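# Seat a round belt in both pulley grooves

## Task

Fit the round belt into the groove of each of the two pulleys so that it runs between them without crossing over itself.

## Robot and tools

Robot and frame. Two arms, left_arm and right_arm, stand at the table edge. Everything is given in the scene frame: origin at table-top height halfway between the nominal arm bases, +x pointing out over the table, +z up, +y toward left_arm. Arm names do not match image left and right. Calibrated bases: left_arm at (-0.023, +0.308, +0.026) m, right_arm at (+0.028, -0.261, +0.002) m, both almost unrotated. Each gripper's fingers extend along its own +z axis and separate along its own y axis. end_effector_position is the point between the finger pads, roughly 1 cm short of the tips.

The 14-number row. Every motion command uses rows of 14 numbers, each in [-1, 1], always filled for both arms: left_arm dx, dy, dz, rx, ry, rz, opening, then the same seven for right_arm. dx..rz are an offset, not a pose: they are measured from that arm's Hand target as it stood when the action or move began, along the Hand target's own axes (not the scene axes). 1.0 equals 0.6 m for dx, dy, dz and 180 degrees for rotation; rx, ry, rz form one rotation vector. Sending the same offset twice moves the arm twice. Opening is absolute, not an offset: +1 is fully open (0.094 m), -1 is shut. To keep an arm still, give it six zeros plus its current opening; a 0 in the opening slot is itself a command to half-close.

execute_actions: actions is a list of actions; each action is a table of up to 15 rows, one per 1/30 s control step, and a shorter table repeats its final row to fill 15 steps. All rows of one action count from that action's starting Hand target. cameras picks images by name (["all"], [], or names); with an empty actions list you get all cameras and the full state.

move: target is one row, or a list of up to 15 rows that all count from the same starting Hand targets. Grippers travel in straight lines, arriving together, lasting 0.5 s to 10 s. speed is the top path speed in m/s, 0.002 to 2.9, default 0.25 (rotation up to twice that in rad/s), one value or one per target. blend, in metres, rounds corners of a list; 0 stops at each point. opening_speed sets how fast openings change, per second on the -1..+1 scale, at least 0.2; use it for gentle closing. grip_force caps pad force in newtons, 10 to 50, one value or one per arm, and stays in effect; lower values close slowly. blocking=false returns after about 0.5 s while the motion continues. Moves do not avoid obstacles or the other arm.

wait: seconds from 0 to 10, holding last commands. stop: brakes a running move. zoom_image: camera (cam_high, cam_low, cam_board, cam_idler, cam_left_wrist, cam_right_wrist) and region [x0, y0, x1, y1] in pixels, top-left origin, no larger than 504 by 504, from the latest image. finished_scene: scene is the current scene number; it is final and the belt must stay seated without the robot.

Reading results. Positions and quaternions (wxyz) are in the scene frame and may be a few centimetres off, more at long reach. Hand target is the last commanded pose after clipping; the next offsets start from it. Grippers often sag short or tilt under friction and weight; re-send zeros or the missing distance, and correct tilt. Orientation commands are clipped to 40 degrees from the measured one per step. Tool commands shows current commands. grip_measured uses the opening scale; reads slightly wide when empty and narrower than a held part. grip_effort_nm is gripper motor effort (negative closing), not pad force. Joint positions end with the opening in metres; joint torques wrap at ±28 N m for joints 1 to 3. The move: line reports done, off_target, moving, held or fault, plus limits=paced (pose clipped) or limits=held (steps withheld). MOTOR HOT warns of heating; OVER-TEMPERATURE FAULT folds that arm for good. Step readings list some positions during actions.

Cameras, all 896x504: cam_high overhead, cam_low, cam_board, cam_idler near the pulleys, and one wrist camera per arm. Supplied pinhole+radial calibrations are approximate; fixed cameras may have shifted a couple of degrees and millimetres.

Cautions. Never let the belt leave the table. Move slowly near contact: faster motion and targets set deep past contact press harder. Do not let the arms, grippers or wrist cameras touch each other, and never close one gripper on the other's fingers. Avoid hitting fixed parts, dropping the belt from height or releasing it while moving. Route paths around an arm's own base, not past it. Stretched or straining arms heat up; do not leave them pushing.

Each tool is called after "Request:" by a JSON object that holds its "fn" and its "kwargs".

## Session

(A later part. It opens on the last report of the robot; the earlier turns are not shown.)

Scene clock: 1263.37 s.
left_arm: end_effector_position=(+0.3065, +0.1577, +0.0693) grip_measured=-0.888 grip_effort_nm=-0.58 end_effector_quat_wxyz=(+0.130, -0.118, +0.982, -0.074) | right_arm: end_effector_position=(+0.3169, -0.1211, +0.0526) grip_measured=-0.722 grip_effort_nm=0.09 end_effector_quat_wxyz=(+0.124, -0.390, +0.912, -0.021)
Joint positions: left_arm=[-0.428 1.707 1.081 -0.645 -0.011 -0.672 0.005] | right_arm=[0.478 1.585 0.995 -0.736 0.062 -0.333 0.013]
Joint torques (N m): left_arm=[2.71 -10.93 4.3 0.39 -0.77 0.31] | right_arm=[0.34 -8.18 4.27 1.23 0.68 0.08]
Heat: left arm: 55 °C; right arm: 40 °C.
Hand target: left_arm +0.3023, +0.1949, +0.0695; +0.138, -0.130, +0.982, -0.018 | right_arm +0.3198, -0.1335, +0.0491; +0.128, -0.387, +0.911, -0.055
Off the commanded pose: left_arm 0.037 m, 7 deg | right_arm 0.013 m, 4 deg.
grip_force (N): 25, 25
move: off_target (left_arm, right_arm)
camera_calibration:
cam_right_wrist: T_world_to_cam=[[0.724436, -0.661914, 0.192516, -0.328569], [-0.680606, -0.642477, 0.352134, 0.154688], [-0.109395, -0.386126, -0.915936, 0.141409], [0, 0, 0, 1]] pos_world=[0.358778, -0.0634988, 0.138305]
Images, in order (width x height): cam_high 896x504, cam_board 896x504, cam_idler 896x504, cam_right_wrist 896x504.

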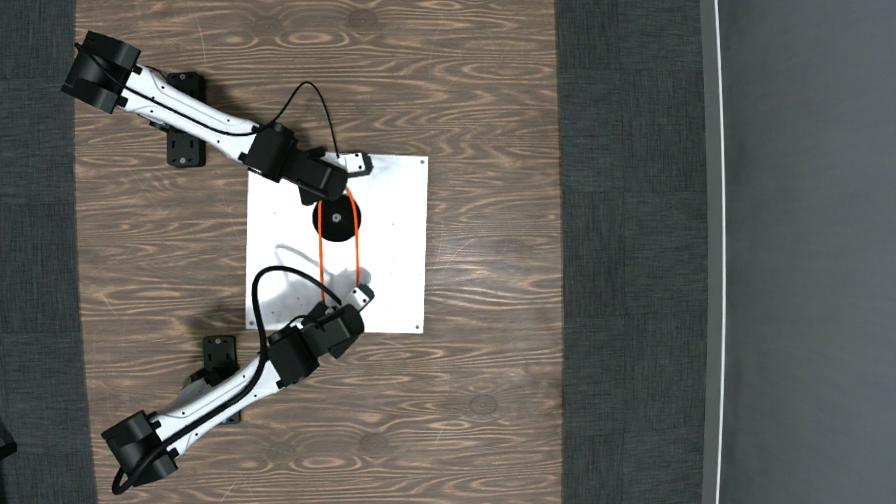

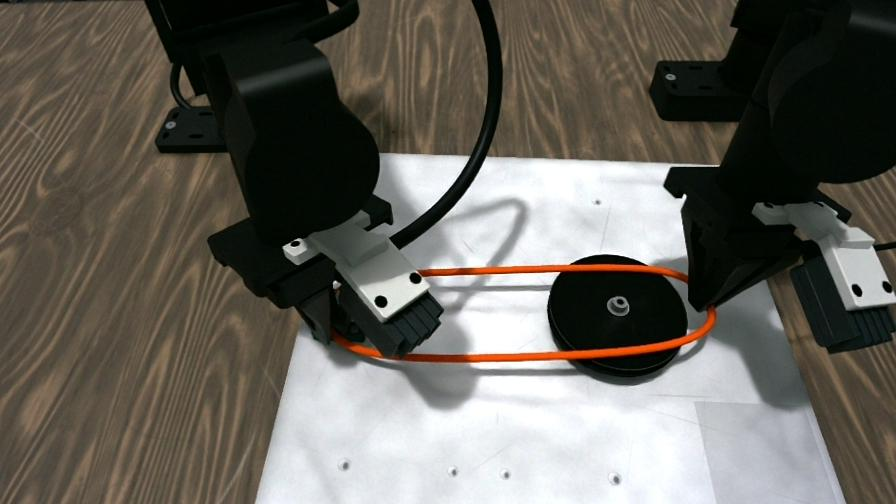

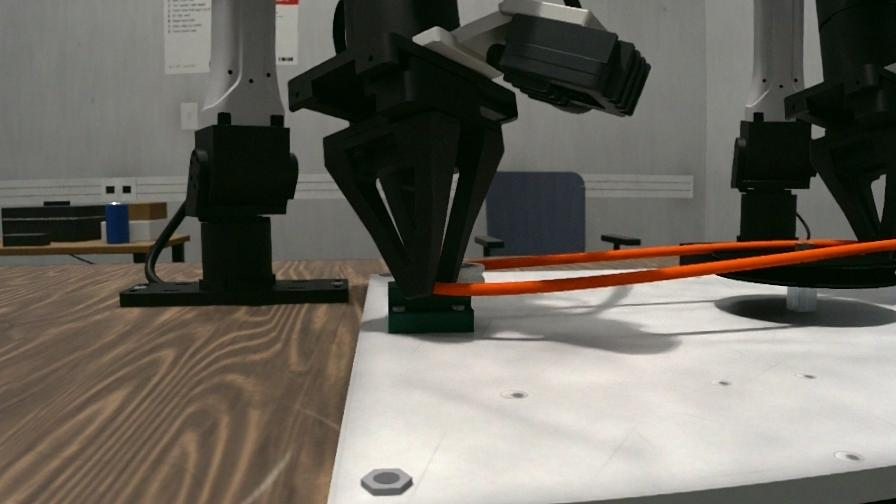

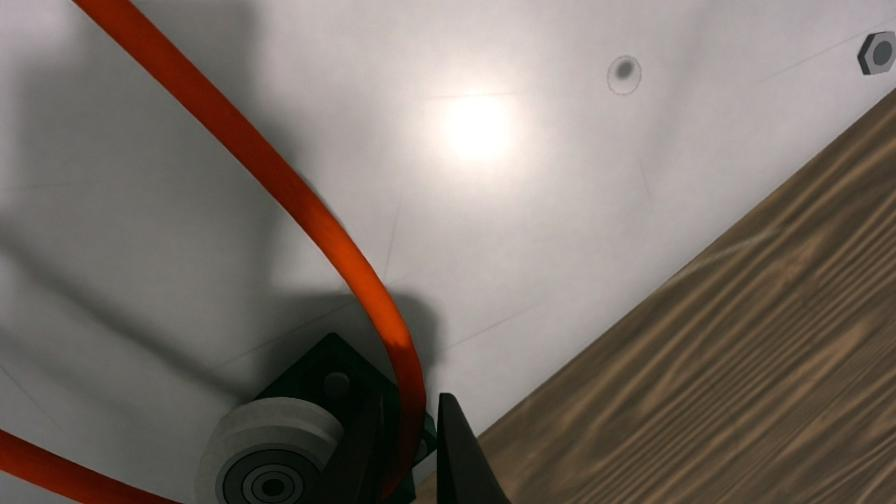

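Request:
{"fn": "move", "kwargs": {"target": [0,0,0,0,0,0,-1, 0,0,-0.0667,0,0,0,-0.72], "speed": 0.05, "cameras": ["cam_high","cam_idler","cam_board","cam_right_wrist"]}}

Request:
{"fn": "zoom_image", "kwargs": {"camera": "cam_idler", "region": [360, 200, 580, 350]}}

Request:
{"fn": "zoom_image", "kwargs": {"camera": "cam_right_wrist", "region": [140, 304, 440, 504]}}

Request:
{"fn": "zoom_image", "kwargs": {"camera": "cam_board", "region": [280, 240, 480, 400]}}

Scene clock: 1279.87 s.
left_arm: end_effector_position=(+0.3072, +0.1643, +0.0674) grip_measured=-0.888 grip_effort_nm=-0.58 end_effector_quat_wxyz=(+0.128, -0.116, +0.982, -0.070) | right_arm: end_effector_position=(+0.3141, -0.1144, +0.0798) grip_measured=-0.722 grip_effort_nm=0.09 end_effector_quat_wxyz=(+0.147, -0.395, +0.907, -0.019)
Joint positions: left_arm=[-0.411 1.707 1.075 -0.645 -0.011 -0.651 0.005] | right_arm=[0.502 1.518 1.031 -0.794 0.065 -0.323 0.013]
Joint torques (N m): left_arm=[1.55 -10.86 4.71 0.41 -0.71 0.19] | right_arm=[-0.01 -9.16 8.23 0.29 0.7 0.17]
Heat: left arm: 58 °C; right arm: 40 °C.
Hand target: left_arm +0.3023, +0.1948, +0.0695; +0.138, -0.130, +0.982, -0.018 | right_arm +0.3088, -0.1335, +0.0876; +0.128, -0.387, +0.912, -0.055
Off the commanded pose: left_arm 0.031 m, 6 deg | right_arm 0.021 m, 5 deg.
grip_force (N): 25, 25
move: off_target (left_arm, right_arm)
camera_calibration:
cam_right_wrist: T_world_to_cam=[[0.726039, -0.655643, 0.207364, -0.328402], [-0.684315, -0.659198, 0.311722, 0.150077], [-0.0676845, -0.368224, -0.92727, 0.158485], [0, 0, 0, 1]] pos_world=[0.351859, -0.0580257, 0.168275]
Images, in order (width x height): cam_high 896x504, cam_board 896x504, cam_idler 896x504, cam_right_wrist 896x504.

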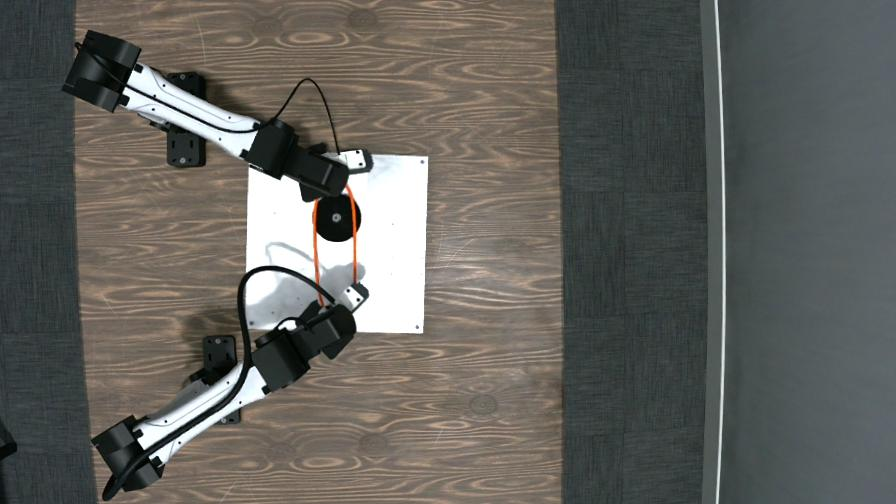

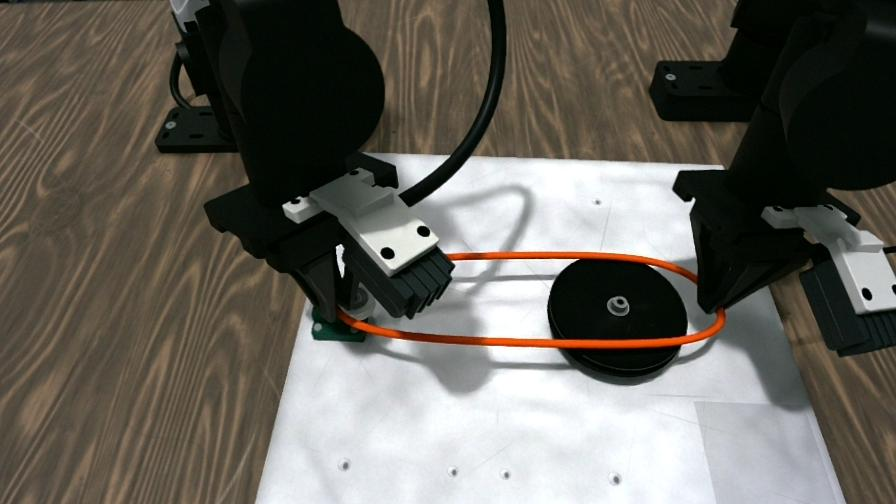

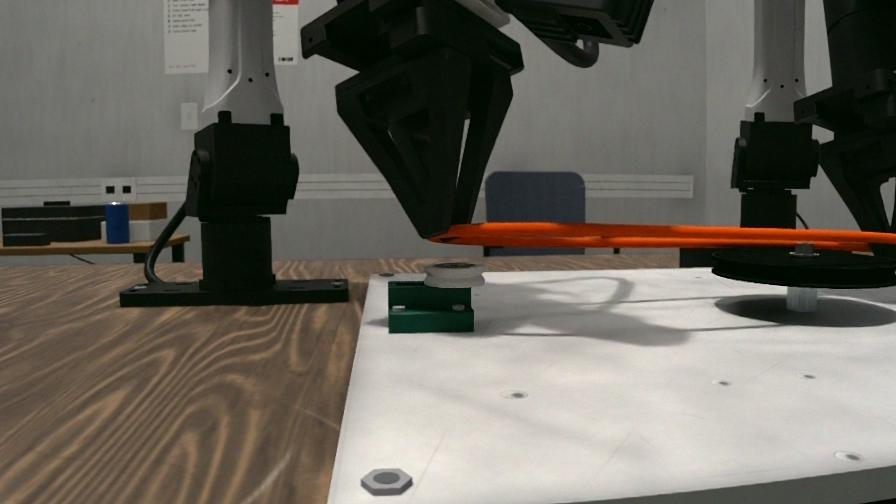

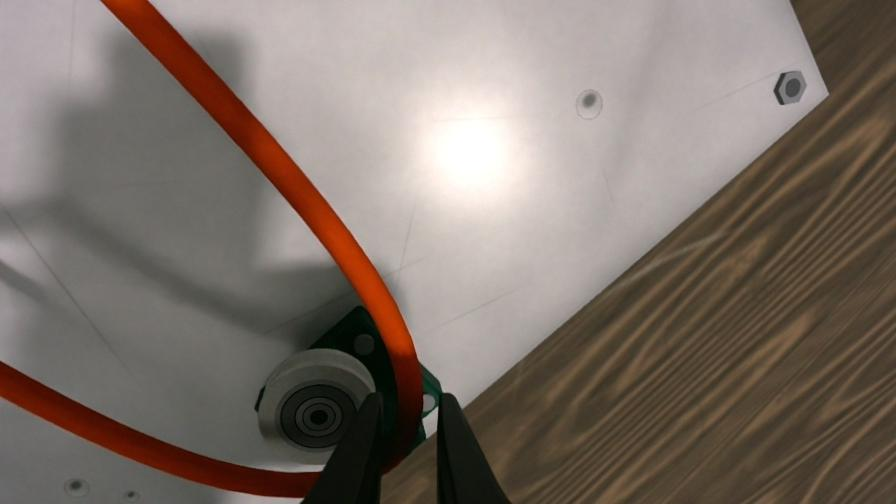

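Scaled by 2.291 from the camera's 896x504 image, which has a finer 1280x720 frame.

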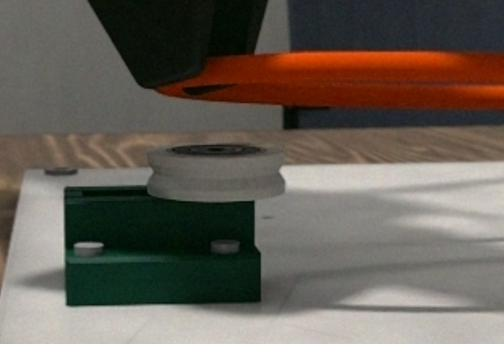

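Scaled by 1.680 from the camera's 896x504 image, which has a finer 1280x720 frame.

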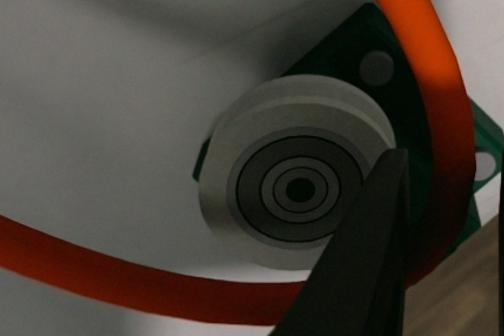

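Scaled by 2.520 from the camera's 896x504 image, which has a finer 1280x720 frame.

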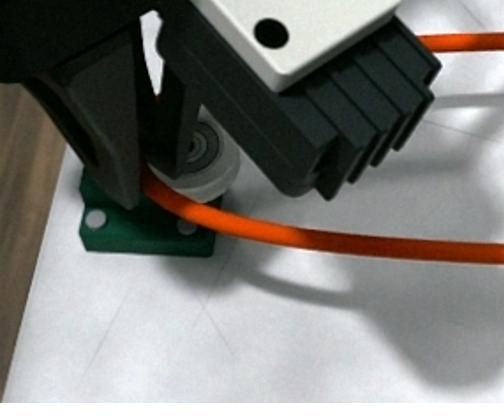

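Request:
{"fn": "move", "kwargs": {"target": [[-0.0053,-0.0014,-0.0192,0,0,0,-1, 0,0,0,0,0,0,-0.72],[0.0207,-0.0981,-0.0192,0,0,0,-1, 0,0,0,0,0,0,-0.72]], "speed": 0.08, "cameras": ["cam_high","cam_idler","cam_board","cam_right_wrist"]}}

Request:
{"fn": "zoom_image", "kwargs": {"camera": "cam_idler", "region": [360, 200, 580, 350]}}

Scene clock: 1305.17 s.
left_arm: end_effector_position=(+0.3008, +0.1265, +0.0820) grip_measured=-0.888 grip_effort_nm=-0.57 end_effector_quat_wxyz=(+0.140, -0.114, +0.983, -0.045) | right_arm: end_effector_position=(+0.3092, -0.1208, +0.0780) grip_measured=-0.722 grip_effort_nm=0.09 end_effector_quat_wxyz=(+0.132, -0.395, +0.909, -0.029)
Joint positions: left_arm=[-0.554 1.741 1.178 -0.731 -0.103 -0.776 0.005] | right_arm=[0.502 1.518 1.031 -0.825 0.083 -0.323 0.013]
Joint torques (N m): left_arm=[-0.16 -7.05 8.75 0.43 -0.39 -0.14] | right_arm=[-0.01 -9.09 8.17 0.51 0.54 0.18]
Heat: left arm: 59 °C; right arm: 42 °C.
Hand target: left_arm +0.3024, +0.1348, +0.0816; +0.138, -0.130, +0.982, -0.018 | right_arm +0.3088, -0.1335, +0.0876; +0.128, -0.387, +0.912, -0.055
Off the commanded pose: left_arm 0.008 m, 4 deg | right_arm 0.016 m, 3 deg.
grip_force (N): 25, 25
move: off_target (left_arm, right_arm)
camera_calibration:
cam_right_wrist: T_world_to_cam=[[0.726601, -0.652849, 0.2141, -0.329038], [-0.681618, -0.645812, 0.343984, 0.14137], [-0.086301, -0.395874, -0.914241, 0.155509], [0, 0, 0, 1]] pos_world=[0.34886, -0.0619518, 0.163991]
Images, in order (width x height): cam_high 896x504, cam_board 896x504, cam_idler 896x504, cam_right_wrist 896x504.

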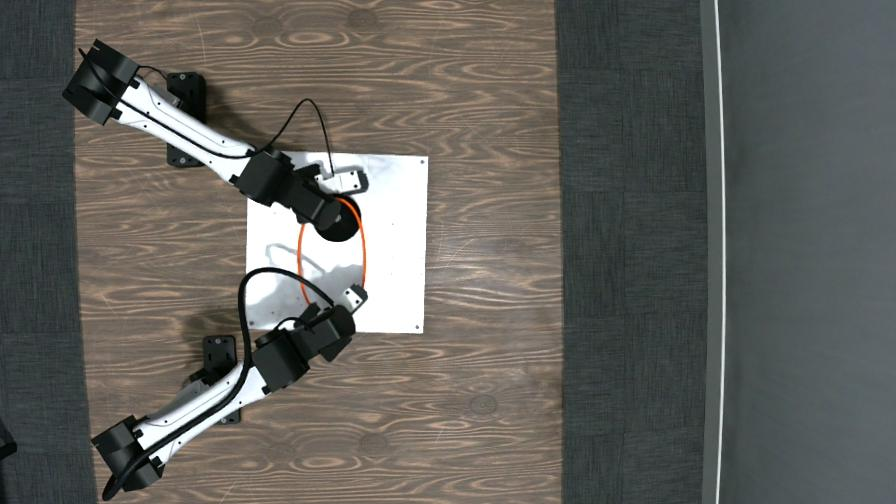

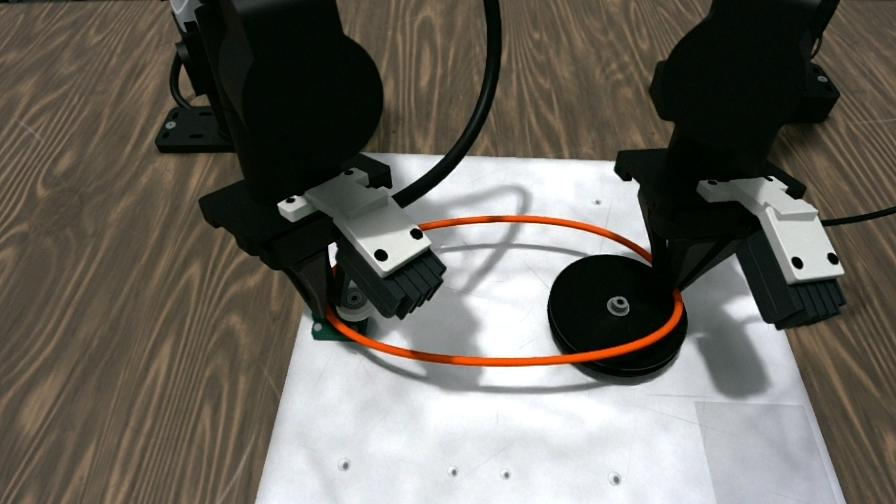

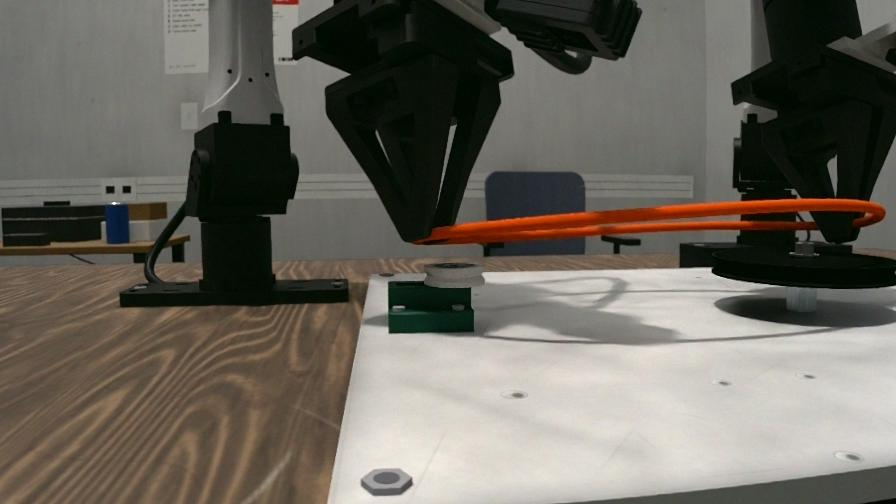

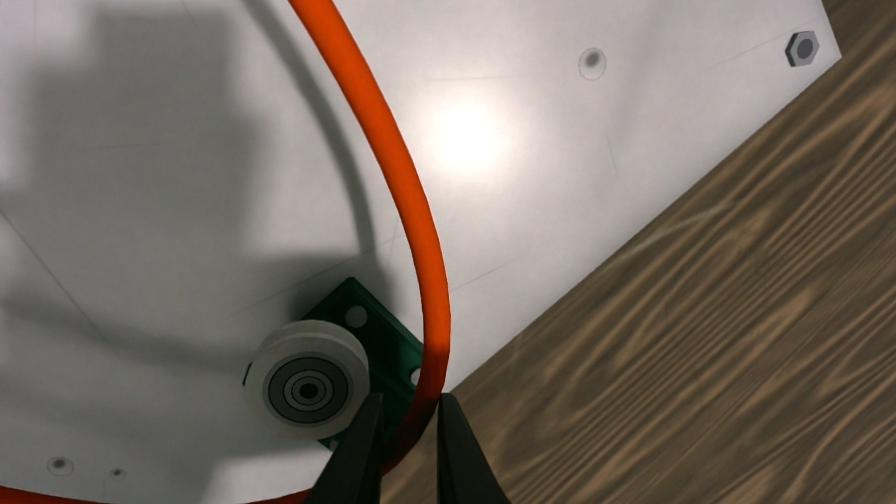

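Scaled by 2.291 from the camera's 896x504 image, which has a finer 1280x720 frame.

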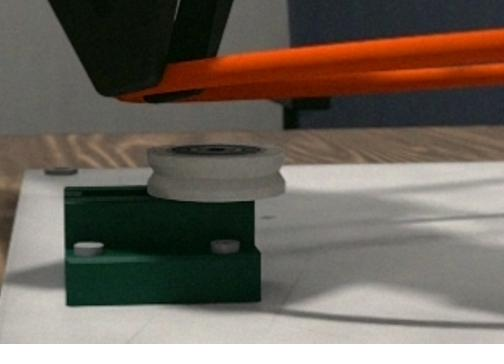

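Request:
{"fn": "move", "kwargs": {"target": [0,0,0,0,0,0,-1, 0,0,0,0,0,0,-1], "speed": 0.05, "opening_speed": 0.5, "cameras": ["cam_idler","cam_right_wrist"]}}

Request:
{"fn": "zoom_image", "kwargs": {"camera": "cam_idler", "region": [360, 200, 580, 350]}}

Scene clock: 1318.47 s.
left_arm: end_effector_position=(+0.3005, +0.1267, +0.0819) grip_measured=-0.888 grip_effort_nm=-0.57 end_effector_quat_wxyz=(+0.139, -0.120, +0.982, -0.046) | right_arm: end_effector_position=(+0.3092, -0.1208, +0.0780) grip_measured=-0.889 grip_effort_nm=-0.60 end_effector_quat_wxyz=(+0.132, -0.395, +0.909, -0.029)
Joint positions: left_arm=[-0.554 1.741 1.178 -0.733 -0.103 -0.789 0.005] | right_arm=[0.502 1.518 1.031 -0.825 0.083 -0.322 0.005]
Joint torques (N m): left_arm=[-0.29 -6.89 8.66 0.45 -0.35 -0.15] | right_arm=[-0.02 -9.09 8.18 0.51 0.53 0.17]
Heat: left arm: 56 °C; right arm: 42 °C.
Hand target: left_arm +0.3024, +0.1348, +0.0816; +0.138, -0.130, +0.982, -0.018 | right_arm +0.3088, -0.1335, +0.0876; +0.128, -0.387, +0.912, -0.055
Off the commanded pose: left_arm 0.008 m, 3 deg | right_arm 0.016 m, 3 deg.
grip_force (N): 25, 25
move: off_target (left_arm, right_arm)
camera_calibration:
cam_right_wrist: T_world_to_cam=[[0.725622, -0.654035, 0.213801, -0.32886], [-0.682579, -0.644919, 0.343751, 0.141802], [-0.0869408, -0.395369, -0.914398, 0.155758], [0, 0, 0, 1]] pos_world=[0.348961, -0.0620529, 0.163991]
Images, in order (width x height): cam_idler 896x504, cam_right_wrist 896x504.

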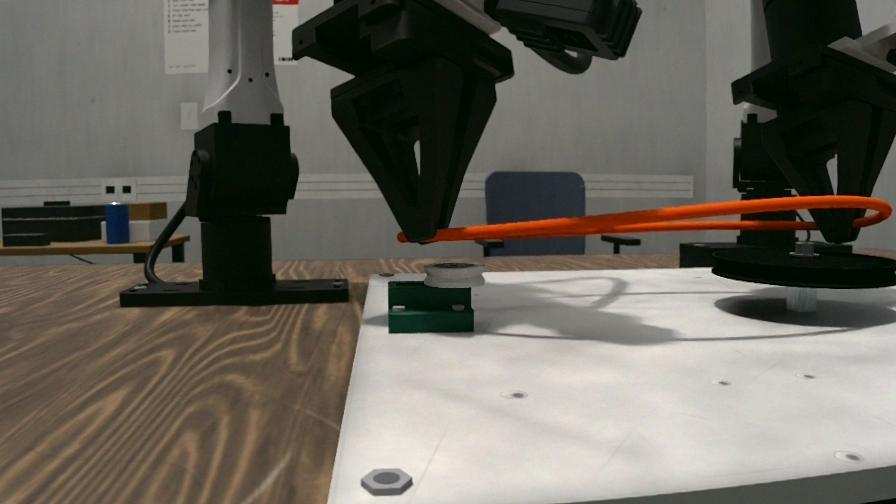

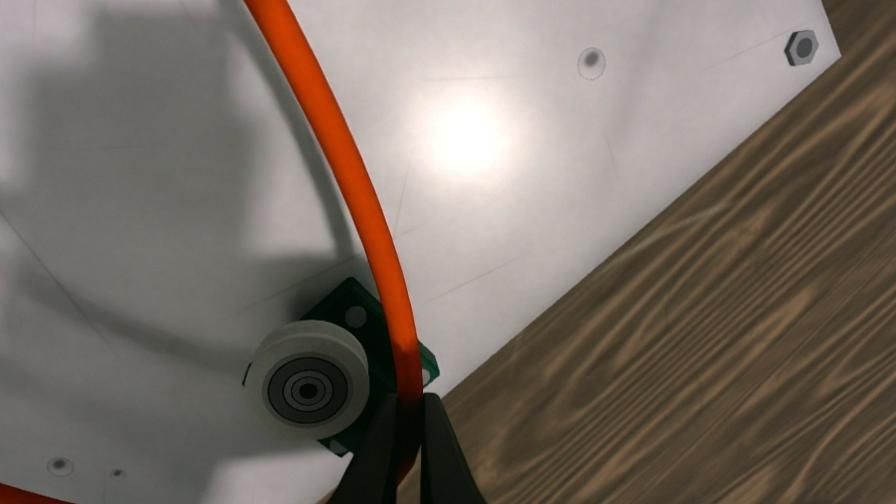

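Scaled by 2.291 from the camera's 896x504 image, which has a finer 1280x720 frame.

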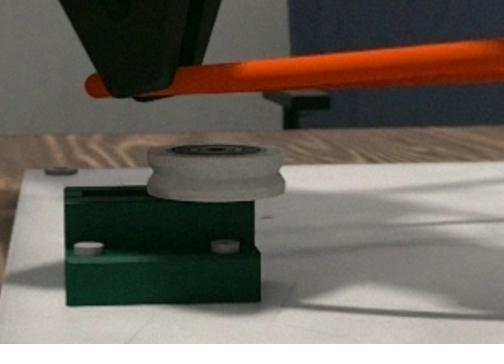

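Request:
{"fn": "move", "kwargs": {"target": [0.006,0.0016,0.0218,0,0,0,-1, 0.0112,0.0116,0.0561,0,0,0,-1], "speed": 0.05, "cameras": ["cam_idler","cam_right_wrist","cam_board"]}}

Request:
{"fn": "zoom_image", "kwargs": {"camera": "cam_idler", "region": [360, 200, 580, 350]}}

Request:
{"fn": "zoom_image", "kwargs": {"camera": "cam_right_wrist", "region": [140, 304, 440, 504]}}

Scene clock: 1330.73 s.
left_arm: end_effector_position=(+0.2996, +0.1272, +0.0758) grip_measured=-0.888 grip_effort_nm=-0.57 end_effector_quat_wxyz=(+0.132, -0.120, +0.983, -0.040) | right_arm: end_effector_position=(+0.3059, -0.1230, +0.0613) grip_measured=-0.889 grip_effort_nm=-0.60 end_effector_quat_wxyz=(+0.134, -0.394, +0.909, -0.030)
Joint positions: left_arm=[-0.554 1.758 1.178 -0.733 -0.103 -0.789 0.005] | right_arm=[0.502 1.518 0.961 -0.751 0.085 -0.322 0.005]
Joint torques (N m): left_arm=[-0.35 -6.86 5.83 0.81 -0.34 -0.14] | right_arm=[-0.01 -5.23 4.88 1.24 0.52 0.16]
Heat: left arm: 53 °C; right arm: 42 °C.
Hand target: left_arm +0.3025, +0.1348, +0.0679; +0.138, -0.130, +0.982, -0.018 | right_arm +0.3087, -0.1336, +0.0525; +0.128, -0.387, +0.912, -0.055
Off the commanded pose: left_arm 0.011 m, 3 deg | right_arm 0.014 m, 3 deg.
grip_force (N): 25, 25
move: off_target (left_arm, right_arm)
camera_calibration:
cam_right_wrist: T_world_to_cam=[[0.724511, -0.654418, 0.216383, -0.324092], [-0.6842, -0.644847, 0.340651, 0.144535], [-0.0833943, -0.394854, -0.914951, 0.138363], [0, 0, 0, 1]] pos_world=[0.345238, -0.0642556, 0.147488]
Images, in order (width x height): cam_board 896x504, cam_idler 896x504, cam_right_wrist 896x504.

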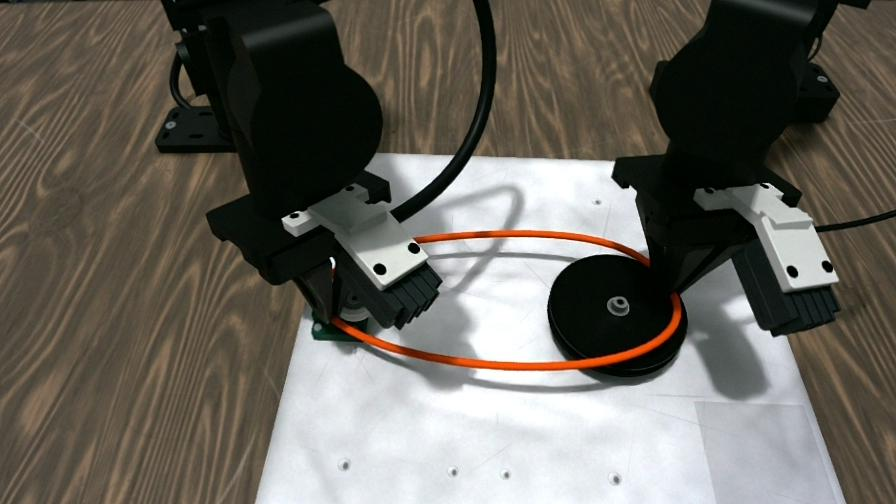

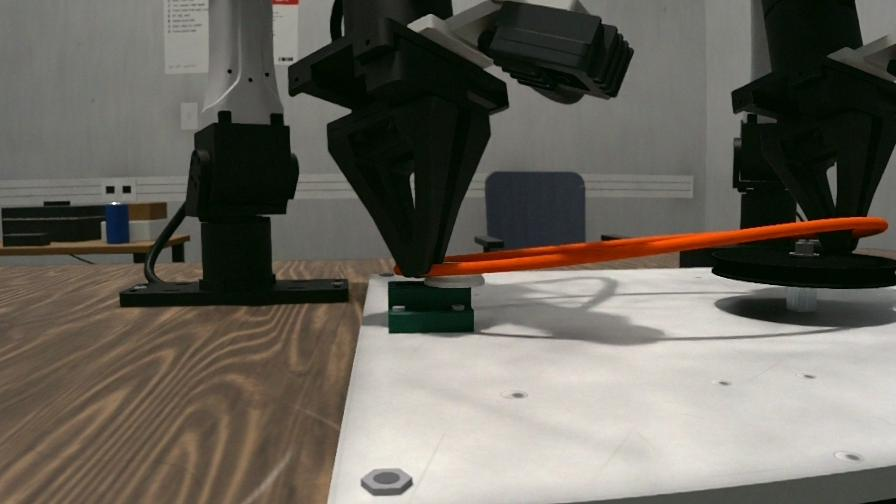

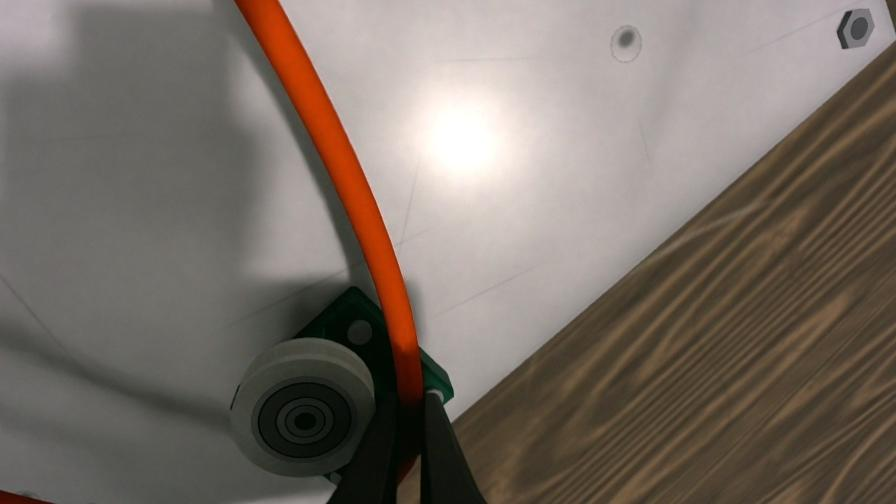

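Scaled by 2.291 from the camera's 896x504 image, which has a finer 1280x720 frame.

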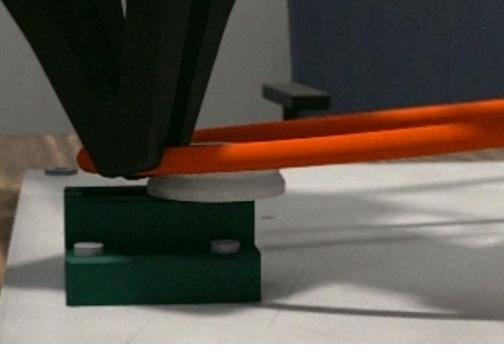

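Scaled by 1.680 from the camera's 896x504 image, which has a finer 1280x720 frame.

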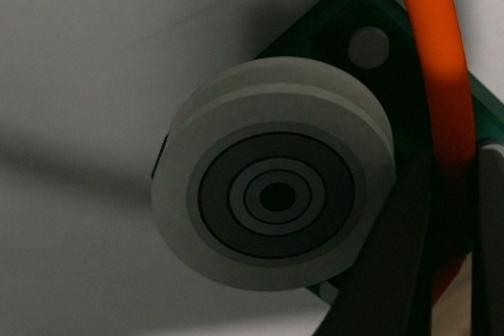

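Request:
{"fn": "move", "kwargs": {"target": [0,0,0.005,0,0,0,-1, -0.0012,-0.0012,0.0125,0,0,0,-1], "speed": 0.05, "cameras": ["cam_idler","cam_right_wrist","cam_board"]}}

Request:
{"fn": "zoom_image", "kwargs": {"camera": "cam_idler", "region": [360, 200, 580, 350]}}

Request:
{"fn": "zoom_image", "kwargs": {"camera": "cam_right_wrist", "region": [140, 304, 440, 504]}}

Scene clock: 1346.80 s.
left_arm: end_effector_position=(+0.2996, +0.1272, +0.0758) grip_measured=-0.888 grip_effort_nm=-0.58 end_effector_quat_wxyz=(+0.132, -0.120, +0.983, -0.040) | right_arm: end_effector_position=(+0.3106, -0.1207, +0.0567) grip_measured=-0.889 grip_effort_nm=-0.60 end_effector_quat_wxyz=(+0.139, -0.394, +0.908, -0.030)
Joint positions: left_arm=[-0.554 1.758 1.178 -0.733 -0.103 -0.789 0.005] | right_arm=[0.502 1.536 0.956 -0.717 0.086 -0.322 0.005]
Joint torques (N m): left_arm=[-0.18 -6.38 5.39 0.96 -0.39 -0.11] | right_arm=[-0.4 -5.15 4.52 1.23 0.5 0.11]
Heat: left arm: 51 °C; right arm: 41 °C.
Hand target: left_arm +0.3033, +0.1348, +0.0650; +0.138, -0.130, +0.982, -0.018 | right_arm +0.3118, -0.1336, +0.0456; +0.128, -0.387, +0.912, -0.055
Off the commanded pose: left_arm 0.014 m, 3 deg | right_arm 0.017 m, 3 deg.
grip_force (N): 25, 25
move: off_target (left_arm, right_arm)
camera_calibration:
cam_right_wrist: T_world_to_cam=[[0.722098, -0.655544, 0.22099, -0.324605], [-0.687765, -0.645872, 0.331403, 0.152315], [-0.0745179, -0.391295, -0.917243, 0.13325], [0, 0, 0, 1]] pos_world=[0.349083, -0.0622768, 0.14348]
Images, in order (width x height): cam_board 896x504, cam_idler 896x504, cam_right_wrist 896x504.

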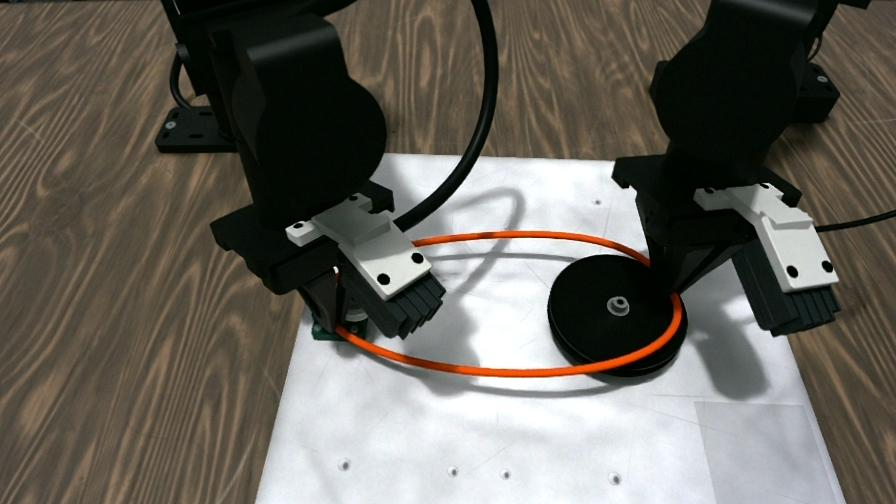

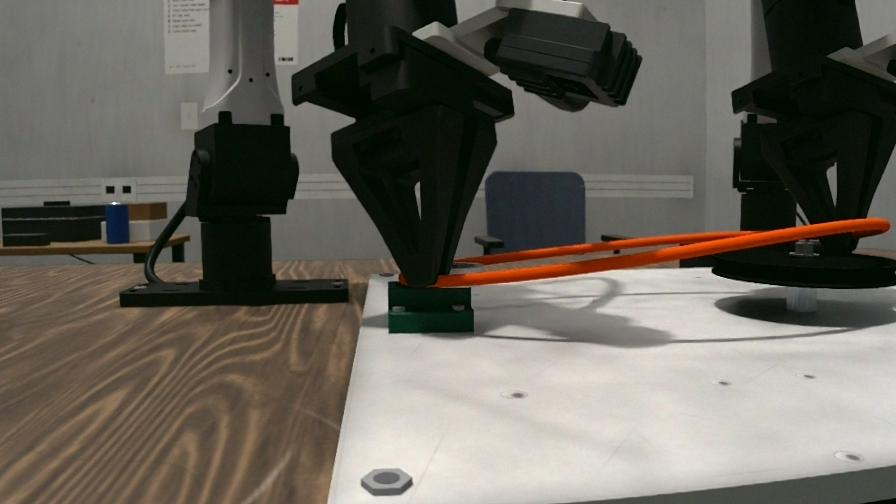

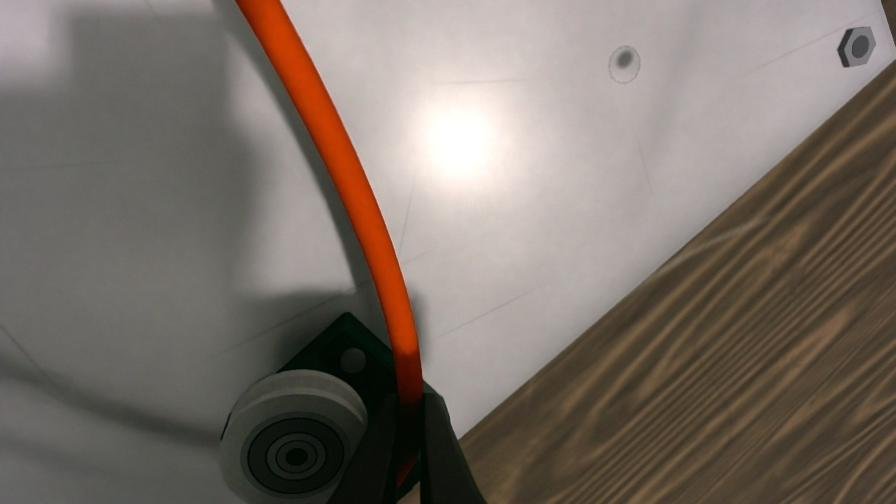

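Scaled by 2.291 from the camera's 896x504 image, which has a finer 1280x720 frame.

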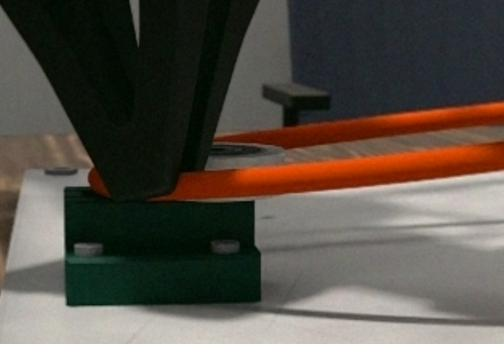

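Scaled by 1.680 from the camera's 896x504 image, which has a finer 1280x720 frame.

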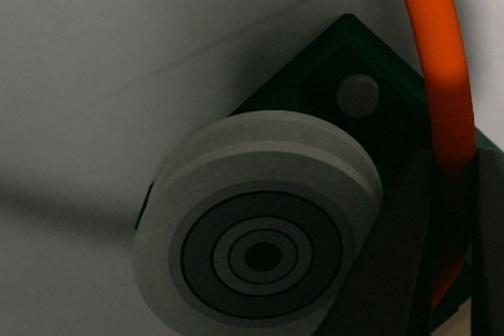

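Request:
{"fn": "move", "kwargs": {"target": [0,0,0,0,0,0,-1, 0,0,0,0,0,0,-0.74], "speed": 0.05, "opening_speed": 0.4, "cameras": ["cam_idler","cam_right_wrist"]}}

Request:
{"fn": "zoom_image", "kwargs": {"camera": "cam_idler", "region": [360, 200, 580, 350]}}

Request:
{"fn": "zoom_image", "kwargs": {"camera": "cam_right_wrist", "region": [140, 304, 440, 504]}}

Scene clock: 1361.60 s.
left_arm: end_effector_position=(+0.3000, +0.1273, +0.0756) grip_measured=-0.888 grip_effort_nm=-0.58 end_effector_quat_wxyz=(+0.133, -0.116, +0.984, -0.039) | right_arm: end_effector_position=(+0.3124, -0.1218, +0.0572) grip_measured=-0.743 grip_effort_nm=0.12 end_effector_quat_wxyz=(+0.142, -0.393, +0.908, -0.035)
Joint positions: left_arm=[-0.554 1.759 1.178 -0.731 -0.104 -0.781 0.005] | right_arm=[0.502 1.536 0.956 -0.713 0.097 -0.322 0.012]
Joint torques (N m): left_arm=[-0.21 -6.49 5.44 1 -0.35 -0.16] | right_arm=[-0.4 -5.15 4.52 1.19 0.38 0.11]
Heat: left arm: 49 °C; right arm: 40 °C.
Hand target: left_arm +0.3033, +0.1348, +0.0650; +0.138, -0.130, +0.982, -0.018 | right_arm +0.3118, -0.1336, +0.0456; +0.128, -0.387, +0.912, -0.055
Off the commanded pose: left_arm 0.013 m, 3 deg | right_arm 0.017 m, 3 deg.
grip_force (N): 25, 25
move: off_target (left_arm, right_arm)
camera_calibration:
cam_right_wrist: T_world_to_cam=[[0.718144, -0.656109, 0.231929, -0.326251], [-0.692624, -0.641626, 0.329528, 0.154857], [-0.0673942, -0.397288, -0.915216, 0.13028], [0, 0, 0, 1]] pos_world=[0.350333, -0.0629366, 0.143872]
Images, in order (width x height): cam_idler 896x504, cam_right_wrist 896x504.

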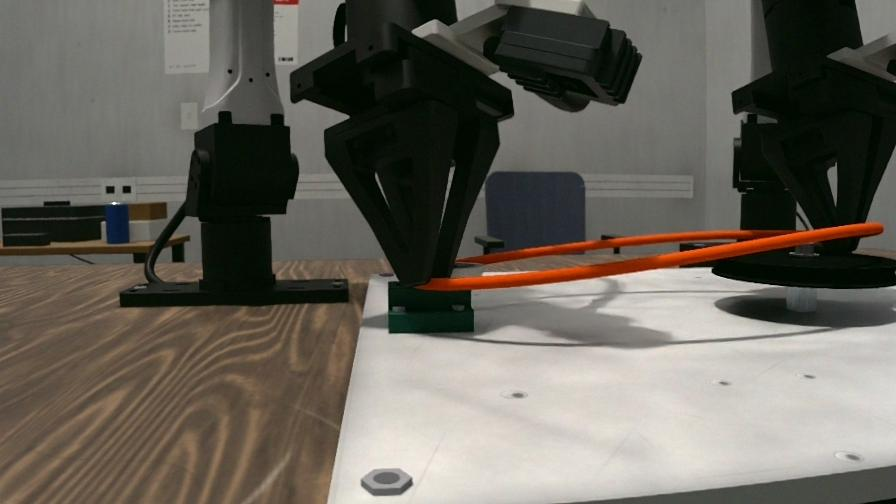

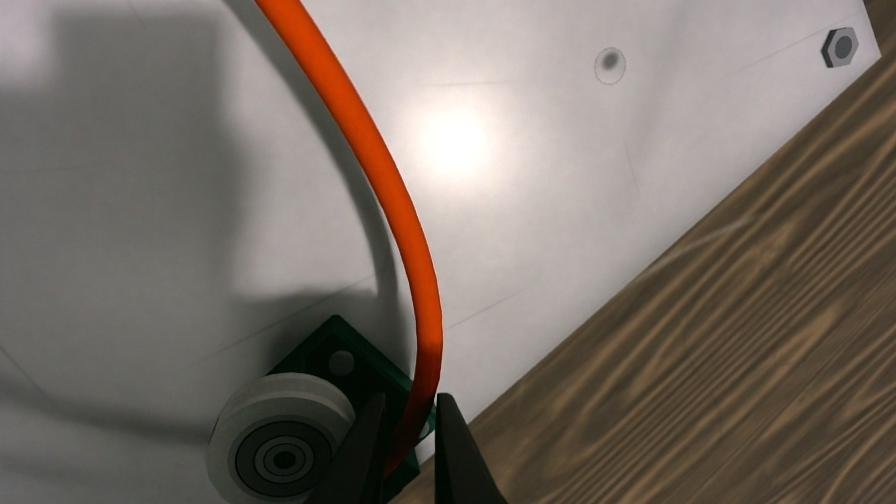

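Scaled by 2.291 from the camera's 896x504 image, which has a finer 1280x720 frame.

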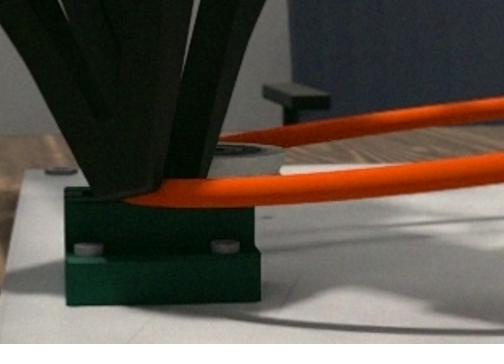

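Scaled by 1.680 from the camera's 896x504 image, which has a finer 1280x720 frame.

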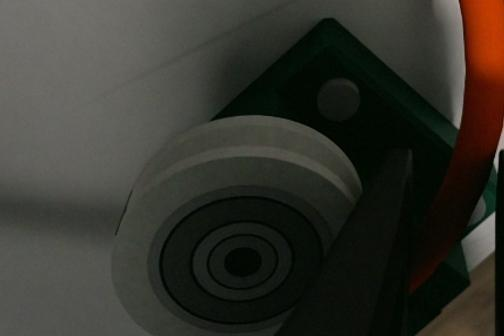

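Request:
{"fn": "move", "kwargs": {"target": [0,0,0,0,0,0,-1, -0.0165,-0.0219,-0.0702,0,0,0,-0.74], "speed": 0.06, "cameras": ["cam_idler","cam_right_wrist","cam_board","cam_high"]}}

Request:
{"fn": "zoom_image", "kwargs": {"camera": "cam_idler", "region": [360, 200, 580, 350]}}

Request:
{"fn": "zoom_image", "kwargs": {"camera": "cam_right_wrist", "region": [140, 254, 515, 504]}}

Scene clock: 1378.40 s.
left_arm: end_effector_position=(+0.3001, +0.1275, +0.0757) grip_measured=-0.888 grip_effort_nm=-0.58 end_effector_quat_wxyz=(+0.133, -0.116, +0.983, -0.039) | right_arm: end_effector_position=(+0.3153, -0.1242, +0.0787) grip_measured=-0.743 grip_effort_nm=0.11 end_effector_quat_wxyz=(+0.131, -0.389, +0.911, -0.037)
Joint positions: left_arm=[-0.554 1.759 1.178 -0.731 -0.106 -0.781 0.005] | right_arm=[0.491 1.536 1.051 -0.831 0.097 -0.322 0.012]
Joint torques (N m): left_arm=[-0.2 -6.27 5.34 1 -0.32 -0.18] | right_arm=[-0.62 -9.28 8.85 0.48 0.35 -0.04]
Heat: left arm: 48 °C; right arm: 39 °C.
Hand target: left_arm +0.3033, +0.1348, +0.0650; +0.138, -0.130, +0.982, -0.018 | right_arm +0.3159, -0.1355, +0.0906; +0.128, -0.387, +0.911, -0.055
Off the commanded pose: left_arm 0.013 m, 3 deg | right_arm 0.016 m, 2 deg.
grip_force (N): 25, 25
move: off_target (left_arm, right_arm)
camera_calibration:
cam_right_wrist: T_world_to_cam=[[0.715386, -0.661551, 0.224883, -0.334143], [-0.692905, -0.630209, 0.350314, 0.148033], [-0.0900268, -0.406433, -0.909235, 0.154748], [0, 0, 0, 1]] pos_world=[0.355545, -0.0648663, 0.163987]
Images, in order (width x height): cam_high 896x504, cam_board 896x504, cam_idler 896x504, cam_right_wrist 896x504.

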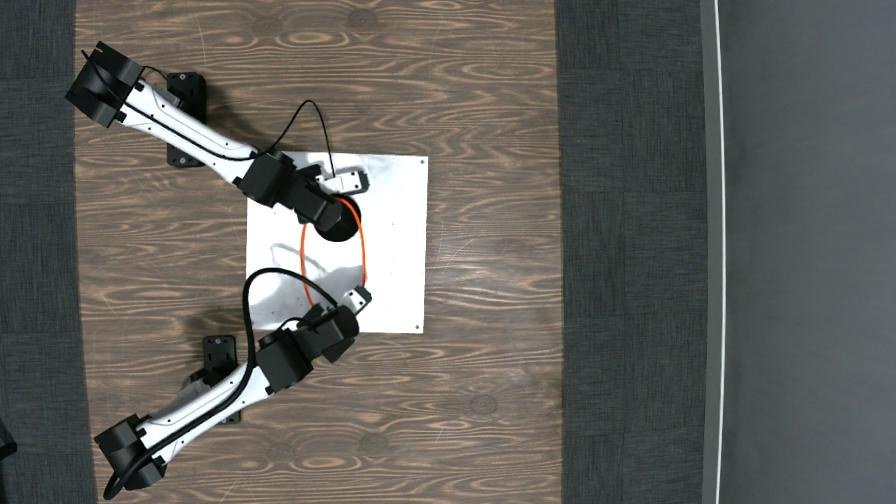

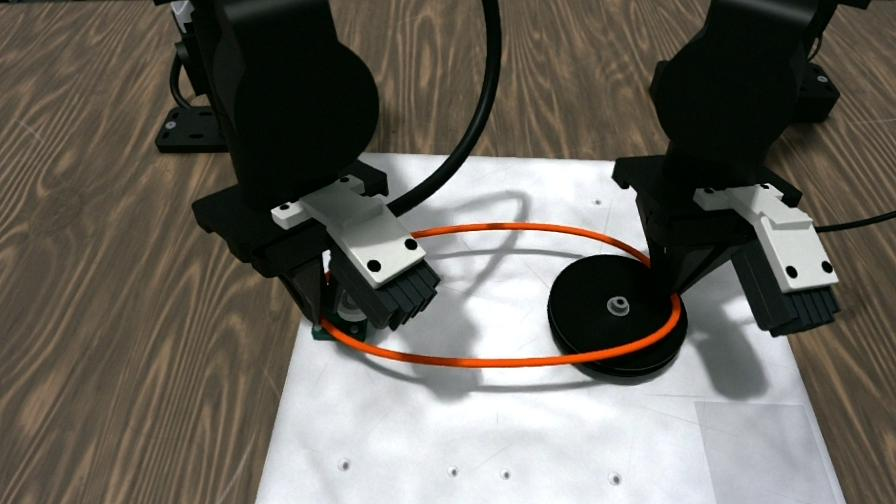

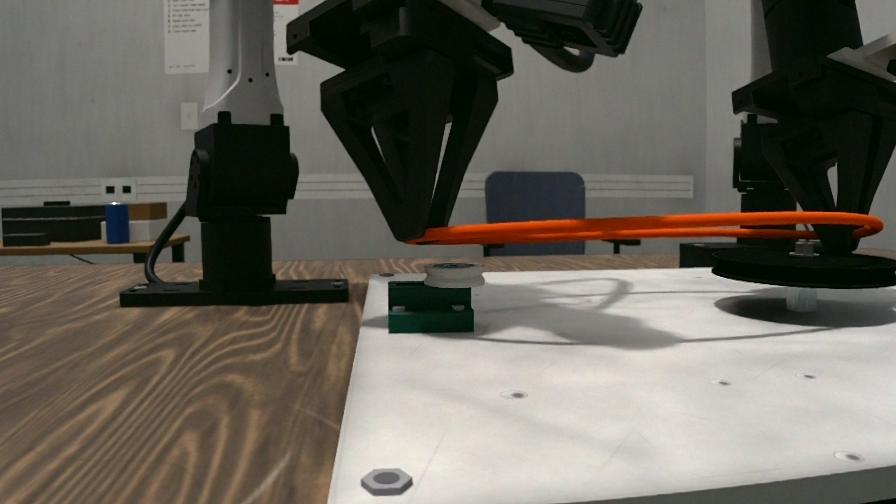

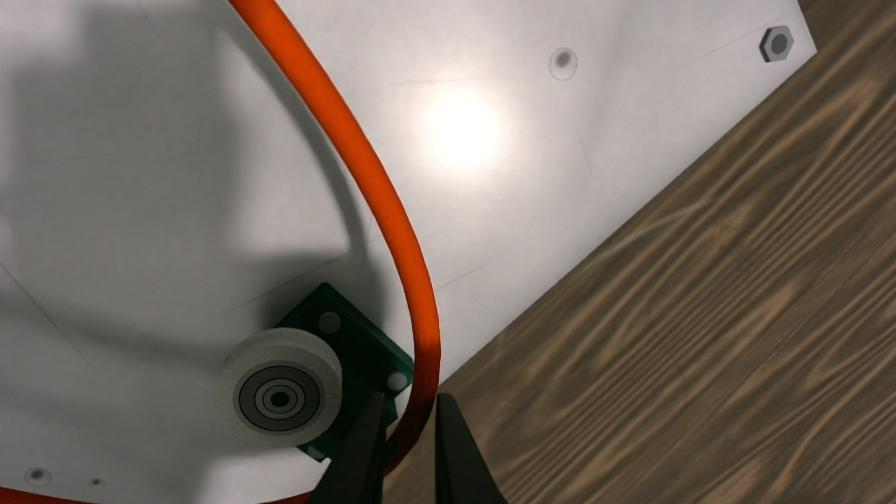

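Scaled by 2.291 from the camera's 896x504 image, which has a finer 1280x720 frame.

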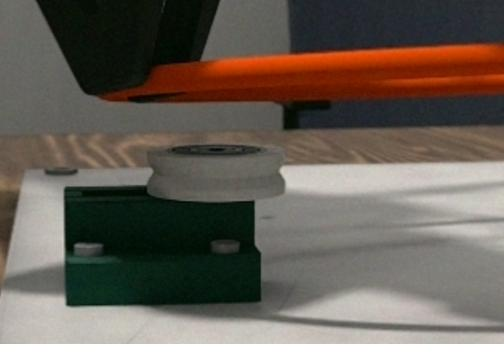

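Scaled by 1.344 from the camera's 896x504 image, which has a finer 1280x720 frame.

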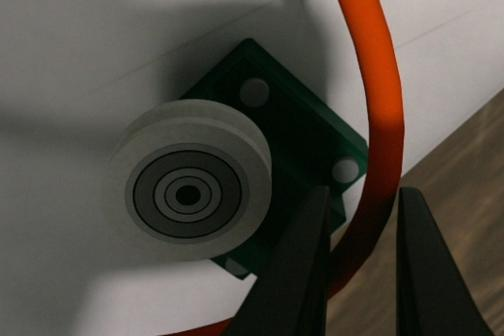

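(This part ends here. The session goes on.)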